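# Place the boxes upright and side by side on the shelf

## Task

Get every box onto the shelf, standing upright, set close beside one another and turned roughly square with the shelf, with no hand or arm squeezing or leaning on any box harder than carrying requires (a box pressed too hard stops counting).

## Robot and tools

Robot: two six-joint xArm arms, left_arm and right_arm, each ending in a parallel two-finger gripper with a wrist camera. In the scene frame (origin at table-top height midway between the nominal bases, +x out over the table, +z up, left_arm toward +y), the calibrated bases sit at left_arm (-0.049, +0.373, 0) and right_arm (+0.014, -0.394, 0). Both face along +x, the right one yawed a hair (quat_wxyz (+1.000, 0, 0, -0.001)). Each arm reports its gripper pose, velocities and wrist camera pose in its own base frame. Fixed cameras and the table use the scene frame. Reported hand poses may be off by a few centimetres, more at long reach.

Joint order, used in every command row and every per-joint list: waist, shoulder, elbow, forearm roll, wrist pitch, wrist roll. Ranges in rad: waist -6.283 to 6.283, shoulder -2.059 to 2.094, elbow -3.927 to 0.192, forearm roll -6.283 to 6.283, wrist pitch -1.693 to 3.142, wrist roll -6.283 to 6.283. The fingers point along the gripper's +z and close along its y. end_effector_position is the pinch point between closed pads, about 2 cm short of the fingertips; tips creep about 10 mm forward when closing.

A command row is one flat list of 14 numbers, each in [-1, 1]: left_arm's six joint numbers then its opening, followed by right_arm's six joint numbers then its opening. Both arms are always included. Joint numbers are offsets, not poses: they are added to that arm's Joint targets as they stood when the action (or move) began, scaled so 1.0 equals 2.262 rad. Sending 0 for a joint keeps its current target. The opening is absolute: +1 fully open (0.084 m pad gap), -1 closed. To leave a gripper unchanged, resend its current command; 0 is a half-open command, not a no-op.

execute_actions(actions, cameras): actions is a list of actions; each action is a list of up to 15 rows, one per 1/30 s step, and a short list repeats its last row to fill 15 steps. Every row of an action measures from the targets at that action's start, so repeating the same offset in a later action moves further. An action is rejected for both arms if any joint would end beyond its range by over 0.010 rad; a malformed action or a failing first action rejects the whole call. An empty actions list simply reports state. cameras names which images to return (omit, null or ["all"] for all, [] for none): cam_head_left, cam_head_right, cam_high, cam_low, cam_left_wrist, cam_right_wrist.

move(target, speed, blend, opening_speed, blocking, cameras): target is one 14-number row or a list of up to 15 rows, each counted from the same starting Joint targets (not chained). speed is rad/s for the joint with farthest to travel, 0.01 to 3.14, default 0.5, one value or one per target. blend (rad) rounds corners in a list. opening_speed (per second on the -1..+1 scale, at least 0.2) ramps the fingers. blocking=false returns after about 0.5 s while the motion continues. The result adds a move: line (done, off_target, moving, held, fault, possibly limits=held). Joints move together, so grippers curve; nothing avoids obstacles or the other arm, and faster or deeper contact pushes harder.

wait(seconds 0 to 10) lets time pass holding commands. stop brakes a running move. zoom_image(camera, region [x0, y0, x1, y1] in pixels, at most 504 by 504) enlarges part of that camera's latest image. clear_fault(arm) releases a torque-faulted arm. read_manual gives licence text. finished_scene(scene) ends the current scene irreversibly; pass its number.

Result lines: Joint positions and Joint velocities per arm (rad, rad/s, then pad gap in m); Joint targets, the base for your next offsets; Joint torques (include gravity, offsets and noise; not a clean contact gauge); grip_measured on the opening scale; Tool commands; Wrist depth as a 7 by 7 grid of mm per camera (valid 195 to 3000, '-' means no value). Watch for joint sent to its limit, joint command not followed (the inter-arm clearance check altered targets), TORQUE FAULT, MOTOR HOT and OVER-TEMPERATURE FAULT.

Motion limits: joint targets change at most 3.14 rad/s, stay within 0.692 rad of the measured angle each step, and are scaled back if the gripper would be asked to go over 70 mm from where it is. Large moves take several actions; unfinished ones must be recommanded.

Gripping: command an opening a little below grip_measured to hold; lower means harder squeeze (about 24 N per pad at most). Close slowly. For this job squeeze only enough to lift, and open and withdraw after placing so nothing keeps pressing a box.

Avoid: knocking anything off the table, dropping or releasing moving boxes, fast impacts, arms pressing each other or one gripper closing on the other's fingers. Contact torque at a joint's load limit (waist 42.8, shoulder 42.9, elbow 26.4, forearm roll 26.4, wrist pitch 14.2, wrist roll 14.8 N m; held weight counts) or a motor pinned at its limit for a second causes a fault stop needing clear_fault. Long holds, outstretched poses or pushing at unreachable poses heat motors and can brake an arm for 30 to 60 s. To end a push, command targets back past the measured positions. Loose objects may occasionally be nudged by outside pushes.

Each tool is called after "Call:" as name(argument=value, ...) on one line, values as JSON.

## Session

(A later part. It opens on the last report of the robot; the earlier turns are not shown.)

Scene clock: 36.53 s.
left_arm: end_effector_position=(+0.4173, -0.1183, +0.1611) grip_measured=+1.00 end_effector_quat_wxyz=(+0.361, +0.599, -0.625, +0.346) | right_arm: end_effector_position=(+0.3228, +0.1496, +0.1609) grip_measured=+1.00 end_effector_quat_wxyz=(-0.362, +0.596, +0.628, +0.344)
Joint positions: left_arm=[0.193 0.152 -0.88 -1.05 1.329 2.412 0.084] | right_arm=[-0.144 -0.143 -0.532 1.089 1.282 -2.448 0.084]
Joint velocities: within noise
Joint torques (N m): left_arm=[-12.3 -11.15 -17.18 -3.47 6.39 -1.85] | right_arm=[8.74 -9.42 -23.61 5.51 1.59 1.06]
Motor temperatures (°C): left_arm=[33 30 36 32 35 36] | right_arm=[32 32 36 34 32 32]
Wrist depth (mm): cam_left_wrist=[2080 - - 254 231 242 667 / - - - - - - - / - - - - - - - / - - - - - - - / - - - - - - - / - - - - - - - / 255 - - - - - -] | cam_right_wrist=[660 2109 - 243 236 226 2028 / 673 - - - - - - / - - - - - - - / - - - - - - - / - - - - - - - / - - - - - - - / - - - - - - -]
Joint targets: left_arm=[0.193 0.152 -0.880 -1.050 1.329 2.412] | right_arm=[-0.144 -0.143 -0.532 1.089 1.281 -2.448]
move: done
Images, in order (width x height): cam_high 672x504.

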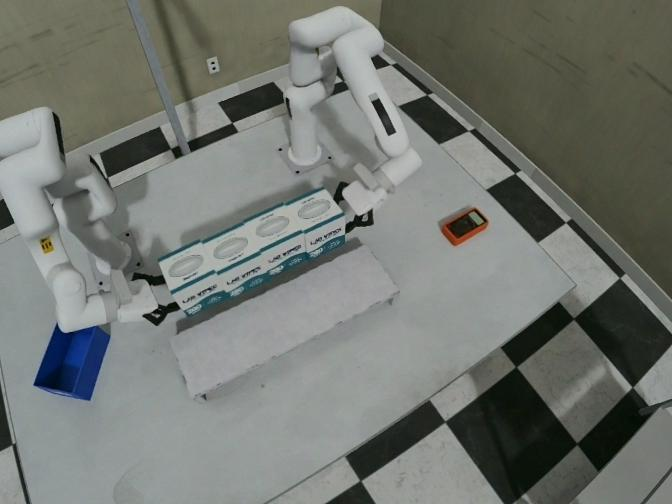

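Call:
move(target=[[-0.0066,0.0516,-0.0686,-0.0010,0.0043,-0.0177,1,0.0074,0.0583,-0.0635,0.0037,-0.0019,0.0072,1],[-0.0117,0.1038,-0.1426,0,0.0118,-0.0390,1,0.0122,0.1124,-0.1291,0.0040,0.0006,0.0194,1]], speed=0.11, blend=0.01, cameras=["cam_high"])

Scene clock: 40.17 s.
left_arm: end_effector_position=(+0.5007, -0.1179, +0.1611) grip_measured=+1.00 end_effector_quat_wxyz=(+0.361, +0.600, -0.625, +0.346) | right_arm: end_effector_position=(+0.4062, +0.1493, +0.1609) grip_measured=+1.00 end_effector_quat_wxyz=(-0.362, +0.597, +0.628, +0.344)
Joint positions: left_arm=[0.166 0.387 -1.203 -1.05 1.356 2.324 0.084] | right_arm=[-0.116 0.111 -0.824 1.098 1.283 -2.404 0.084]
Joint velocities: within noise
Joint torques (N m): left_arm=[-12.89 -13.82 -18.49 -0.25 5.87 -1.96] | right_arm=[9.84 -14.63 -25.05 5.61 5.46 1.15]
Motor temperatures (°C): left_arm=[33 31 37 32 35 36] | right_arm=[32 32 37 34 32 32]
Wrist depth (mm): cam_left_wrist=[2088 - - 255 231 241 2121 / - - - - - - - / - - - - - - - / - - - - - - - / - - - - - - - / - - - - - - - / 254 - - - - - -] | cam_right_wrist=[2129 2111 - 243 236 225 2020 / 1082 - - - - - - / - - - - - - - / - - - - - - - / - - - - - - - / - - - - - - - / - - - - - - -]
Joint targets: left_arm=[0.166 0.387 -1.203 -1.050 1.356 2.324] | right_arm=[-0.116 0.111 -0.824 1.098 1.283 -2.404]
move: done
Images, in order (width x height): cam_high 672x504.

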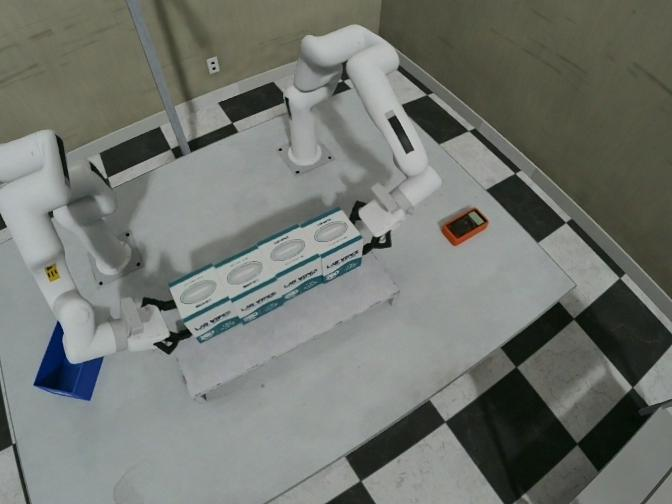

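Call:
move(target=[[-0.0041,0.0546,-0.0813,0.0023,0.0107,-0.0251,1,0.0035,0.0522,-0.0687,-0.0018,0.0055,0.0163,1],[-0.0074,0.1131,-0.1714,0.0054,0.0245,-0.0543,1,0.0068,0.1050,-0.1414,-0.0047,0.0125,0.0356,1]], speed=0.11, blend=0.01)

Call:
zoom_image(camera="cam_head_left", region=[180, 180, 520, 360])

Scene clock: 44.67 s.
left_arm: end_effector_position=(+0.5841, -0.1178, +0.1611) grip_measured=+1.00 end_effector_quat_wxyz=(+0.361, +0.600, -0.625, +0.346) | right_arm: end_effector_position=(+0.4897, +0.1493, +0.1608) grip_measured=+1.00 end_effector_quat_wxyz=(-0.362, +0.597, +0.628, +0.344)
Joint positions: left_arm=[0.149 0.643 -1.59 -1.038 1.411 2.201 0.084] | right_arm=[-0.101 0.349 -1.144 1.088 1.311 -2.323 0.084]
Joint velocities: within noise
Joint torques (N m): left_arm=[-14.49 -18.22 -20.14 -0.61 5.37 -1.88] | right_arm=[10.85 -19.23 -26.49 0.26 5.45 1.16]
Motor temperatures (°C): left_arm=[33 31 38 32 36 36] | right_arm=[32 32 38 34 33 32]
Wrist depth (mm): cam_left_wrist=[2085 - - 254 231 241 2076 / - - - - - - - / - - - - - - - / - - - - - - - / - - - - - - - / - - - - - - - / - - - - - - -] | cam_right_wrist=[2124 2108 - 244 237 226 2024 / 1079 - - - - - - / - - - - - - - / - - - - - - - / - - - - - - - / - - - - - - - / - - - - - - -]
Joint targets: left_arm=[0.149 0.643 -1.590 -1.038 1.411 2.201] | right_arm=[-0.101 0.349 -1.144 1.088 1.311 -2.323]
move: done

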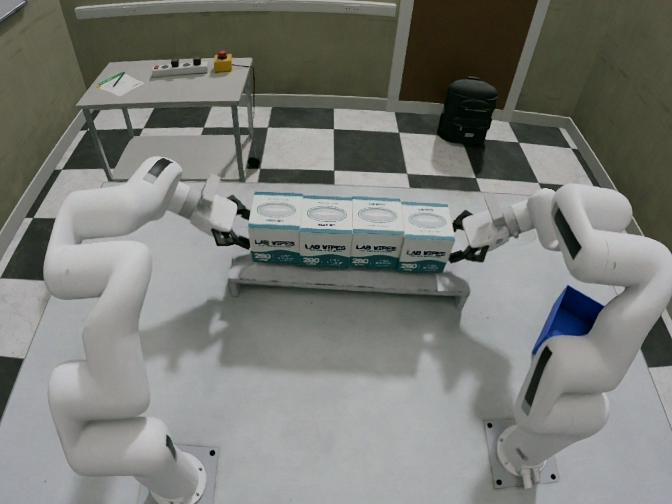

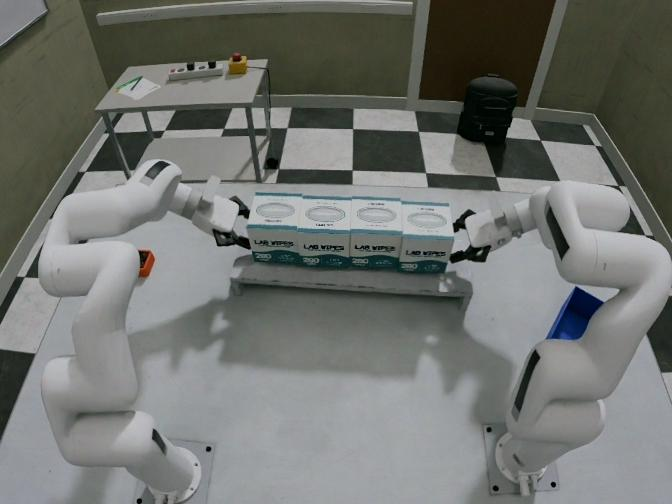

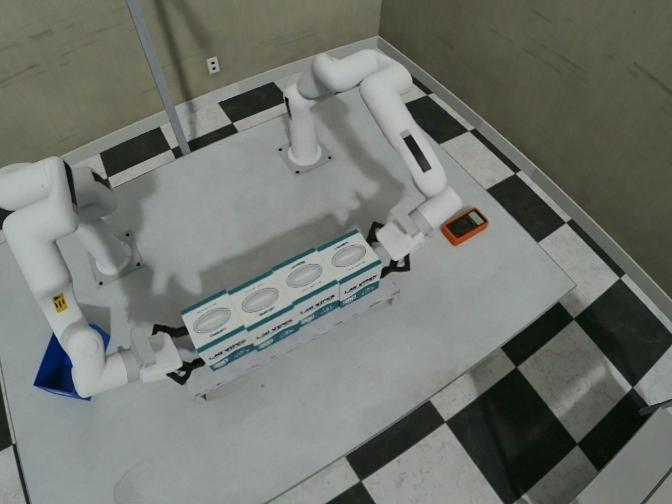

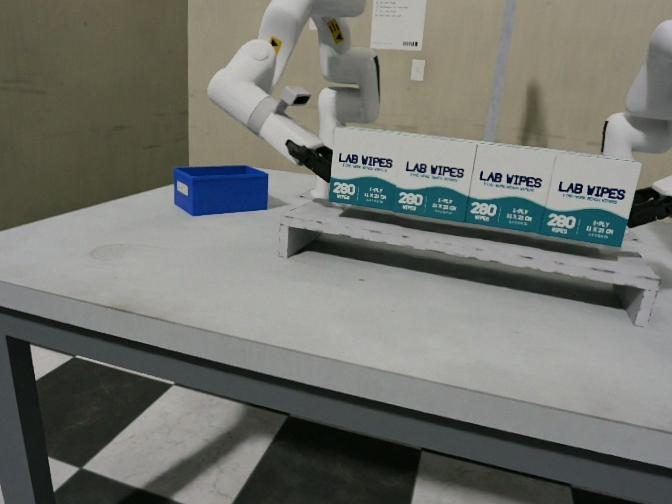

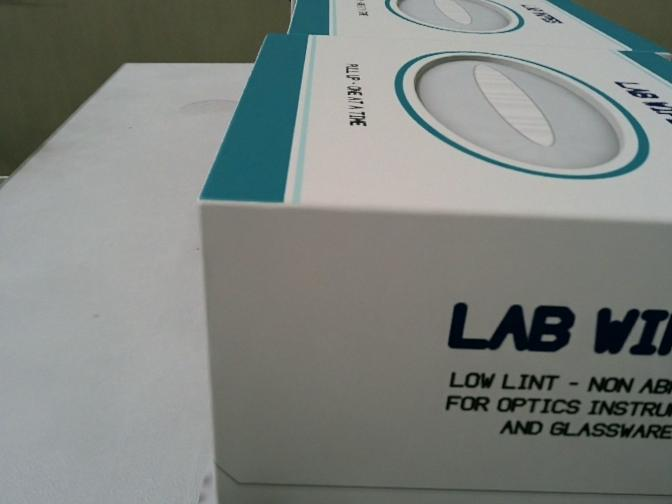

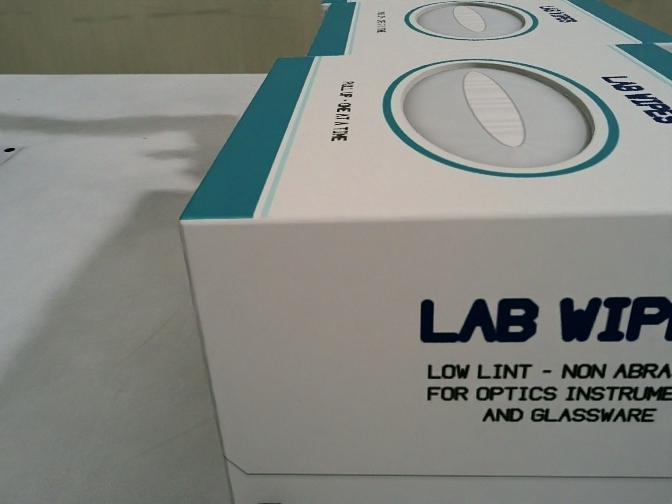

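Scaled by 1.482.

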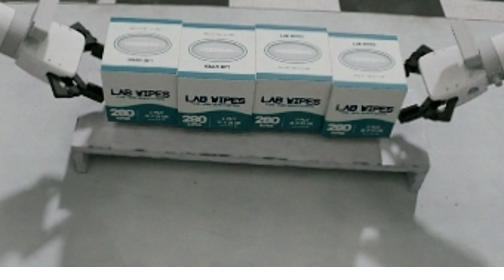

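Call:
move(target=[-0.0012,0.0198,0.0012,-0.0038,-0.0114,0.0179,1,0.0018,0.0238,0.0008,0.0073,-0.0123,-0.0222,1], speed=0.06, cameras=["cam_low","cam_head_left"])

Call:
zoom_image(camera="cam_low", region=[260, 120, 672, 320])

Scene clock: 46.50 s.
left_arm: end_effector_position=(+0.5842, -0.1177, +0.1341) grip_measured=+1.00 end_effector_quat_wxyz=(+0.361, +0.600, -0.625, +0.346) | right_arm: end_effector_position=(+0.4898, +0.1494, +0.1340) grip_measured=+1.00 end_effector_quat_wxyz=(-0.362, +0.597, +0.628, +0.344)
Joint positions: left_arm=[0.147 0.687 -1.588 -1.046 1.385 2.241 0.084] | right_arm=[-0.097 0.402 -1.142 1.104 1.283 -2.373 0.084]
Joint velocities: within noise
Joint torques (N m): left_arm=[-14.28 -17.62 -13.81 -3.76 1.57 2.16] | right_arm=[10.84 -19.27 -15.69 5.66 1.37 -2.36]
Motor temperatures (°C): left_arm=[33 31 38 32 36 36] | right_arm=[32 32 38 34 33 32]
Wrist depth (mm): cam_left_wrist=[2065 - - 254 231 241 2101 / - - - - - - - / - - - - - - - / - - - - - - - / - - - - - - - / - - - - - - - / - - - - - - -] | cam_right_wrist=[2153 2125 - 244 236 226 2034 / 980 - - - - - - / - - - - - - - / - - - - - - - / - - - - - - - / - - - - - - - / 327 - - - - - -]
Joint targets: left_arm=[0.147 0.688 -1.588 -1.046 1.385 2.241] | right_arm=[-0.097 0.403 -1.142 1.104 1.283 -2.373]
move: done
Images, in order (width x height): cam_head_left 672x504, cam_low 672x504.

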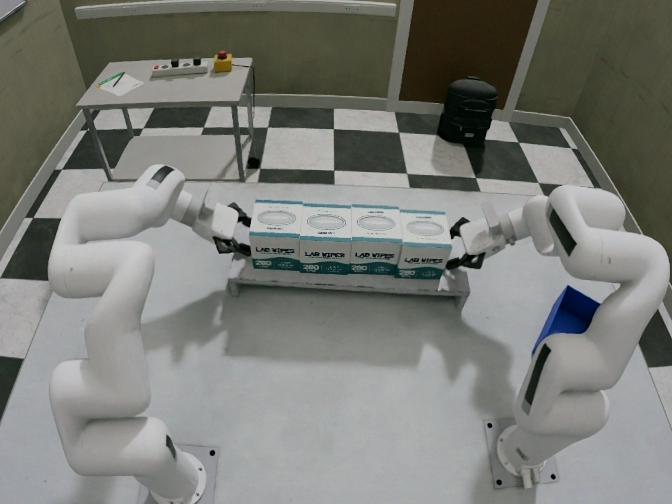

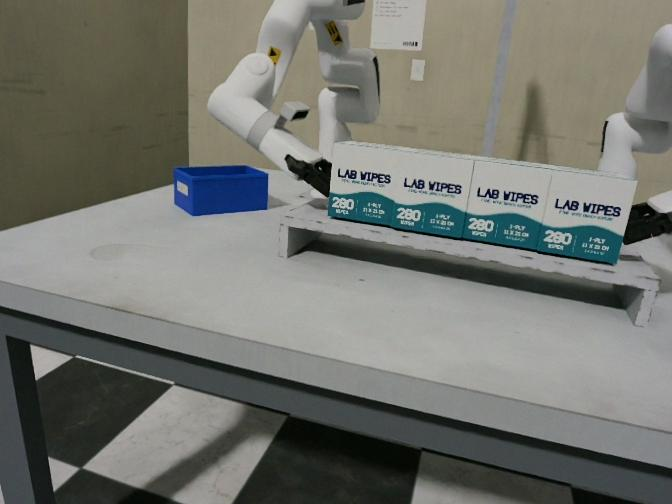

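Scaled by 1.223.

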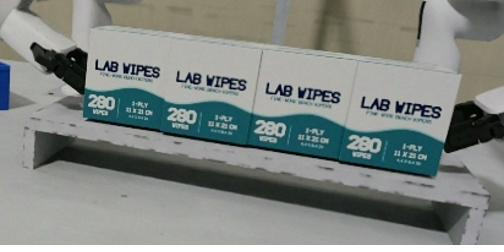

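Call:
move(target=[-0.0001,0.0022,0.0001,-0.0004,-0.0013,0.0020,1,0.0002,0.0026,0.0001,0.0008,-0.0014,-0.0025,1], speed=0.03, cameras=[])

Call:
move(target=[0,0.0011,0.0001,-0.0002,-0.0006,0.0010,1,0.0001,0.0013,0,0.0004,-0.0007,-0.0012,1], speed=0.03, cameras=["cam_low"])

Call:
zoom_image(camera="cam_low", region=[260, 120, 672, 320])

Scene clock: 47.37 s.
left_arm: end_effector_position=(+0.5841, -0.1177, +0.1311) grip_measured=+1.00 end_effector_quat_wxyz=(+0.361, +0.600, -0.625, +0.346) | right_arm: end_effector_position=(+0.4897, +0.1494, +0.1310) grip_measured=+1.00 end_effector_quat_wxyz=(-0.362, +0.597, +0.628, +0.344)
Joint positions: left_arm=[0.146 0.692 -1.588 -1.047 1.382 2.246 0.084] | right_arm=[-0.097 0.408 -1.142 1.106 1.28 -2.379 0.084]
Joint velocities: within noise
Joint torques (N m): left_arm=[-14.42 -16.46 -13.05 -3.58 1.36 2.2] | right_arm=[10.65 -19.16 -14.99 5.73 1.04 -2.35]
Motor temperatures (°C): left_arm=[33 31 38 32 36 36] | right_arm=[32 32 38 34 33 32]
Wrist depth (mm): cam_left_wrist=[2070 - - 254 230 231 2067 / - - - - - - - / - - - - - - - / - - - - - - - / - - - - - - - / - - - - - - - / - - - - - - -] | cam_right_wrist=[2130 2090 - 235 232 228 2034 / 962 - - - - - - / - - - - - - - / - - - - - - - / - - - - - - - / - - - - - - - / 322 - - - - - -]
Joint targets: left_arm=[0.146 0.693 -1.588 -1.047 1.382 2.246] | right_arm=[-0.097 0.409 -1.142 1.106 1.280 -2.379]
move: done
No camera images: "cameras" was empty.

Scene clock: 48.07 s.
left_arm: end_effector_position=(+0.5841, -0.1176, +0.1295) grip_measured=+1.00 end_effector_quat_wxyz=(+0.361, +0.600, -0.625, +0.346) | right_arm: end_effector_position=(+0.4897, +0.1494, +0.1295) grip_measured=+1.00 end_effector_quat_wxyz=(-0.362, +0.597, +0.628, +0.344)
Joint positions: left_arm=[0.146 0.695 -1.587 -1.048 1.381 2.248 0.084] | right_arm=[-0.096 0.411 -1.142 1.107 1.279 -2.382 0.084]
Joint velocities: within noise
Joint torques (N m): left_arm=[-14.11 -16.61 -12.26 -2.91 1.4 2.21] | right_arm=[11.02 -19.24 -15.28 5.57 1.15 -2.22]
Motor temperatures (°C): left_arm=[33 31 38 32 36 36] | right_arm=[32 32 38 34 33 32]
Wrist depth (mm): cam_left_wrist=[2074 - - 255 261 226 1049 / - - - - - - - / - - - - - - - / - - - - - - - / - - - - - - - / - - - - - - - / - - - - - - -] | cam_right_wrist=[2120 2078 - 228 226 256 2015 / 954 - - - - - - / - - - - - - - / - - - - - - - / - - - - - - - / - - - - - - - / 321 - - - - - -]
Joint targets: left_arm=[0.146 0.695 -1.587 -1.048 1.381 2.248] | right_arm=[-0.096 0.412 -1.142 1.107 1.279 -2.382]
move: done
Images, in order (width x height): cam_low 672x504.

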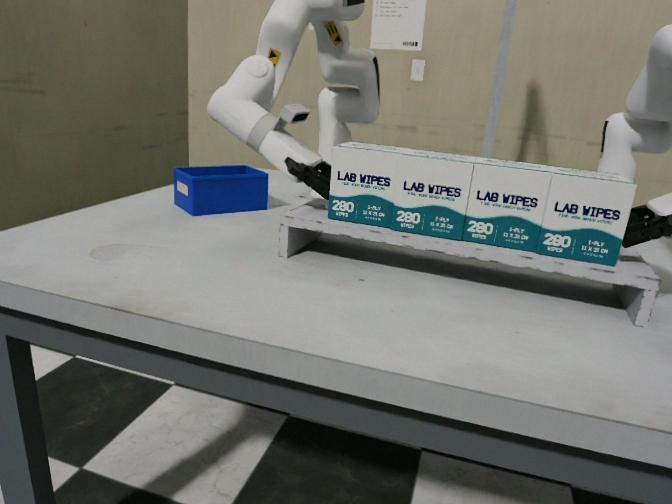

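Scaled by 1.223.

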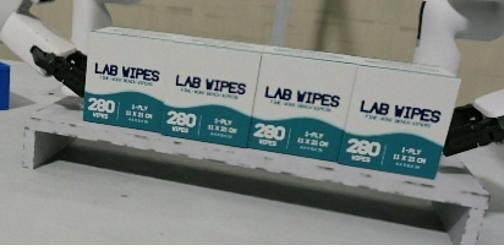

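Call:
move(target=[0,0.0008,0,-0.0001,-0.0004,0.0007,1,0.0001,0.0009,0,0.0003,-0.0005,-0.0008,1], speed=0.02, cameras=[])

Call:
move(target=[0,0.0004,0,-0.0001,-0.0002,0.0003,1,0,0.0004,0,0.0001,-0.0002,-0.0004,1], speed=0.02, cameras=[])

Scene clock: 48.90 s.
left_arm: end_effector_position=(+0.5840, -0.1175, +0.1284) grip_measured=+1.00 end_effector_quat_wxyz=(+0.361, +0.600, -0.625, +0.346) | right_arm: end_effector_position=(+0.4897, +0.1494, +0.1284) grip_measured=+1.00 end_effector_quat_wxyz=(-0.362, +0.597, +0.628, +0.344)
Joint positions: left_arm=[0.146 0.697 -1.587 -1.048 1.38 2.25 0.084] | right_arm=[-0.096 0.414 -1.142 1.108 1.277 -2.383 0.084]
Joint velocities: within noise
Joint torques (N m): left_arm=[-13.84 -16.01 -12.54 -2.97 1.12 2.14] | right_arm=[10.71 -19.08 -15.64 5.49 1.31 -2.18]
Motor temperatures (°C): left_arm=[33 31 38 32 36 36] | right_arm=[32 32 37 34 33 32]
Wrist depth (mm): cam_left_wrist=[2060 - - 252 257 258 2099 / - - - - - - - / - - - - - - - / - - - - - - - / - - - - - - - / - - - - - - - / - - - - - - -] | cam_right_wrist=[2141 2090 - 224 258 255 2009 / - - - - - - - / - - - - - - - / - - - - - - - / - - - - - - - / - - - - - - - / 320 - - - - - -]
Joint targets: left_arm=[0.146 0.697 -1.587 -1.048 1.380 2.250] | right_arm=[-0.096 0.414 -1.142 1.108 1.277 -2.384]
move: done
No camera images: "cameras" was empty.

Scene clock: 49.60 s.
left_arm: end_effector_position=(+0.5840, -0.1175, +0.1279) grip_measured=+1.00 end_effector_quat_wxyz=(+0.361, +0.600, -0.625, +0.346) | right_arm: end_effector_position=(+0.4897, +0.1494, +0.1280) grip_measured=+1.00 end_effector_quat_wxyz=(-0.362, +0.597, +0.628, +0.344)
Joint positions: left_arm=[0.146 0.698 -1.587 -1.048 1.38 2.25 0.084] | right_arm=[-0.096 0.414 -1.142 1.108 1.277 -2.384 0.084]
Joint velocities: within noise
Joint torques (N m): left_arm=[-13.59 -15.35 -12.91 -2.81 1.12 2.29] | right_arm=[10.71 -17.61 -16.18 5.25 1.01 -2.15]
Motor temperatures (°C): left_arm=[33 31 38 32 36 36] | right_arm=[32 32 37 34 33 32]
Wrist depth (mm): cam_left_wrist=[2069 - - 250 254 255 2096 / - - - - - - - / - - - - - - - / - - - - - - - / - - - - - - - / - - - - - - - / - - - - - - -] | cam_right_wrist=[2114 2095 - 221 256 254 2024 / - - - - - - - / - - - - - - - / - - - - - - - / - - - - - - - / - - - - - - - / 319 - - - - - -]
Joint targets: left_arm=[0.146 0.698 -1.587 -1.048 1.380 2.251] | right_arm=[-0.096 0.414 -1.142 1.108 1.277 -2.384]
move: done
No camera images: "cameras" was empty.

Call:
move(target=[[0.0088,0,0,0,0,0,1,-0.0100,0,0,0,0,0,1],[0.05,0,0,0,0,0,1,-0.05,0,0,0,0,0,1]], speed=[0.02,0.25])

Call:
zoom_image(camera="cam_low", region=[260, 120, 672, 320])

Call:
zoom_image(camera="cam_high", region=[120, 190, 460, 420])

Scene clock: 53.10 s.
left_arm: end_effector_position=(+0.5935, -0.0510, +0.1279) grip_measured=+1.00 end_effector_quat_wxyz=(+0.341, +0.634, -0.590, +0.366) | right_arm: end_effector_position=(+0.5034, +0.0933, +0.1279) grip_measured=+1.00 end_effector_quat_wxyz=(-0.342, +0.631, +0.593, +0.364)
Joint positions: left_arm=[0.259 0.698 -1.587 -1.048 1.38 2.251 0.084] | right_arm=[-0.209 0.414 -1.142 1.108 1.277 -2.384 0.084]
Joint velocities: within noise
Joint torques (N m): left_arm=[4.96 -21.35 -14.16 -1.74 1.12 1.75] | right_arm=[-3.01 -19.99 -18.31 2.16 1.26 -0.75]
Motor temperatures (°C): left_arm=[33 31 37 32 35 36] | right_arm=[32 32 37 34 32 32]
Wrist depth (mm): cam_left_wrist=[2250 2165 - 250 252 225 257 / 2412 - - - - - - / 607 604 - - - - - / 504 506 - - - - - / 413 413 - 198 - - - / 362 363 238 206 202 200 198 / 323 324 213 214 213 209 208] | cam_right_wrist=[2057 - 224 226 226 2165 2238 / - - - - - - 2311 / - - - - - - 654 / - - - - - - 508 / 423 - - - - - 416 / 371 - - - - - 365 / 330 217 201 203 202 207 222]
Joint targets: left_arm=[0.260 0.698 -1.587 -1.048 1.380 2.251] | right_arm=[-0.209 0.414 -1.142 1.108 1.277 -2.384]
move: done

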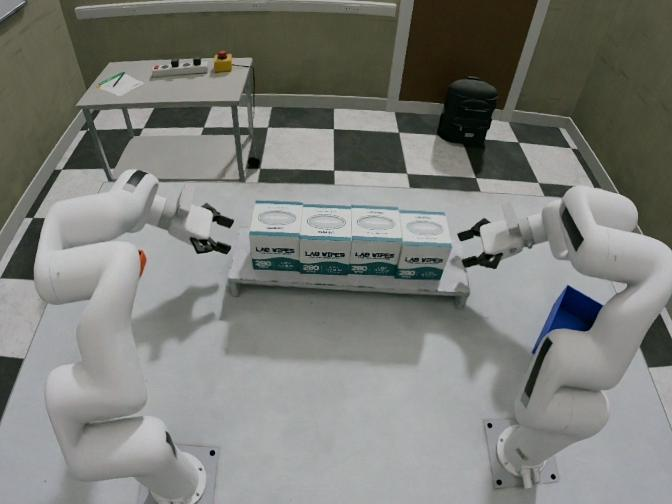

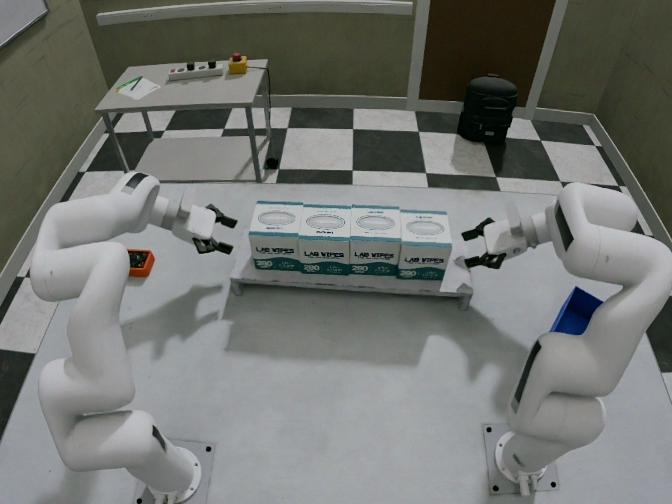

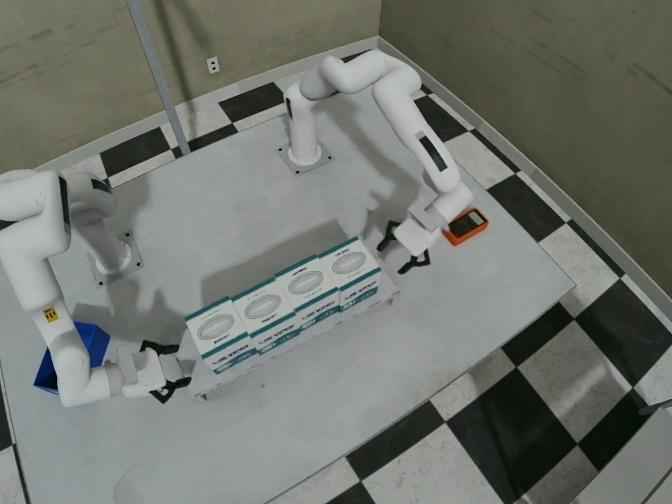

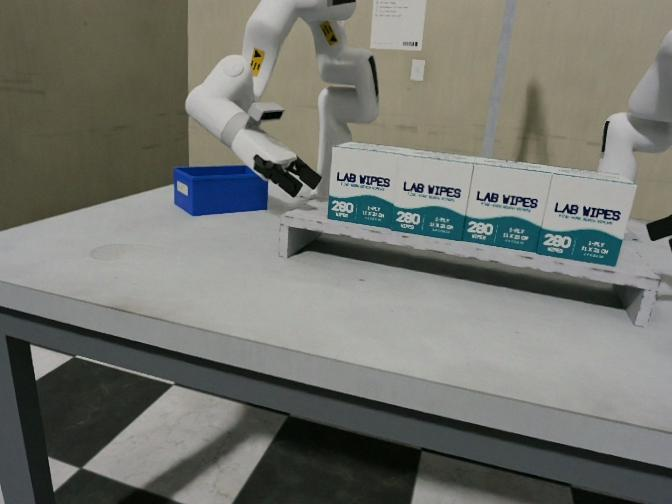

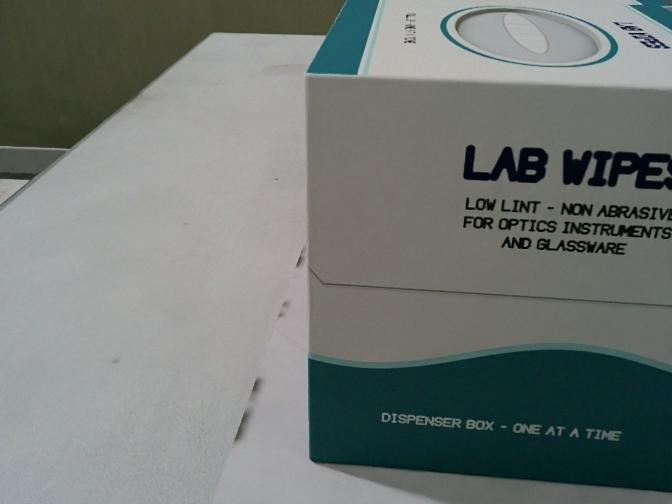

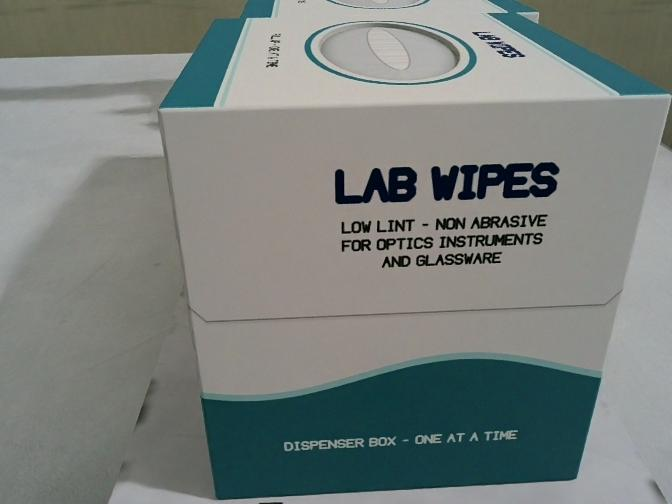

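Scaled by 1.223.

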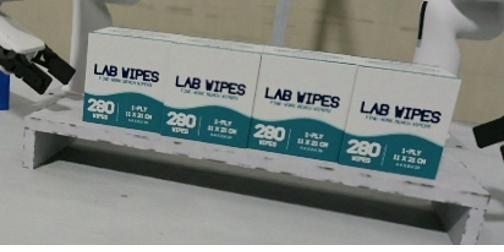

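Scaled by 1.482.

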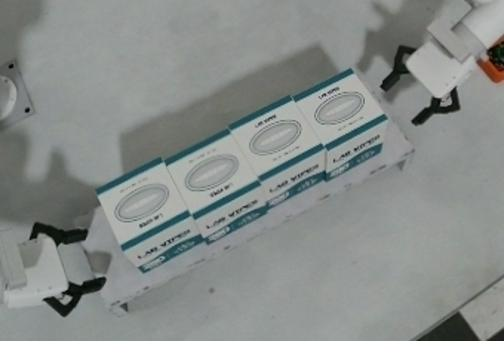

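Good.

Call:
finished_scene(scene=2)

The scene is finished: the task was done.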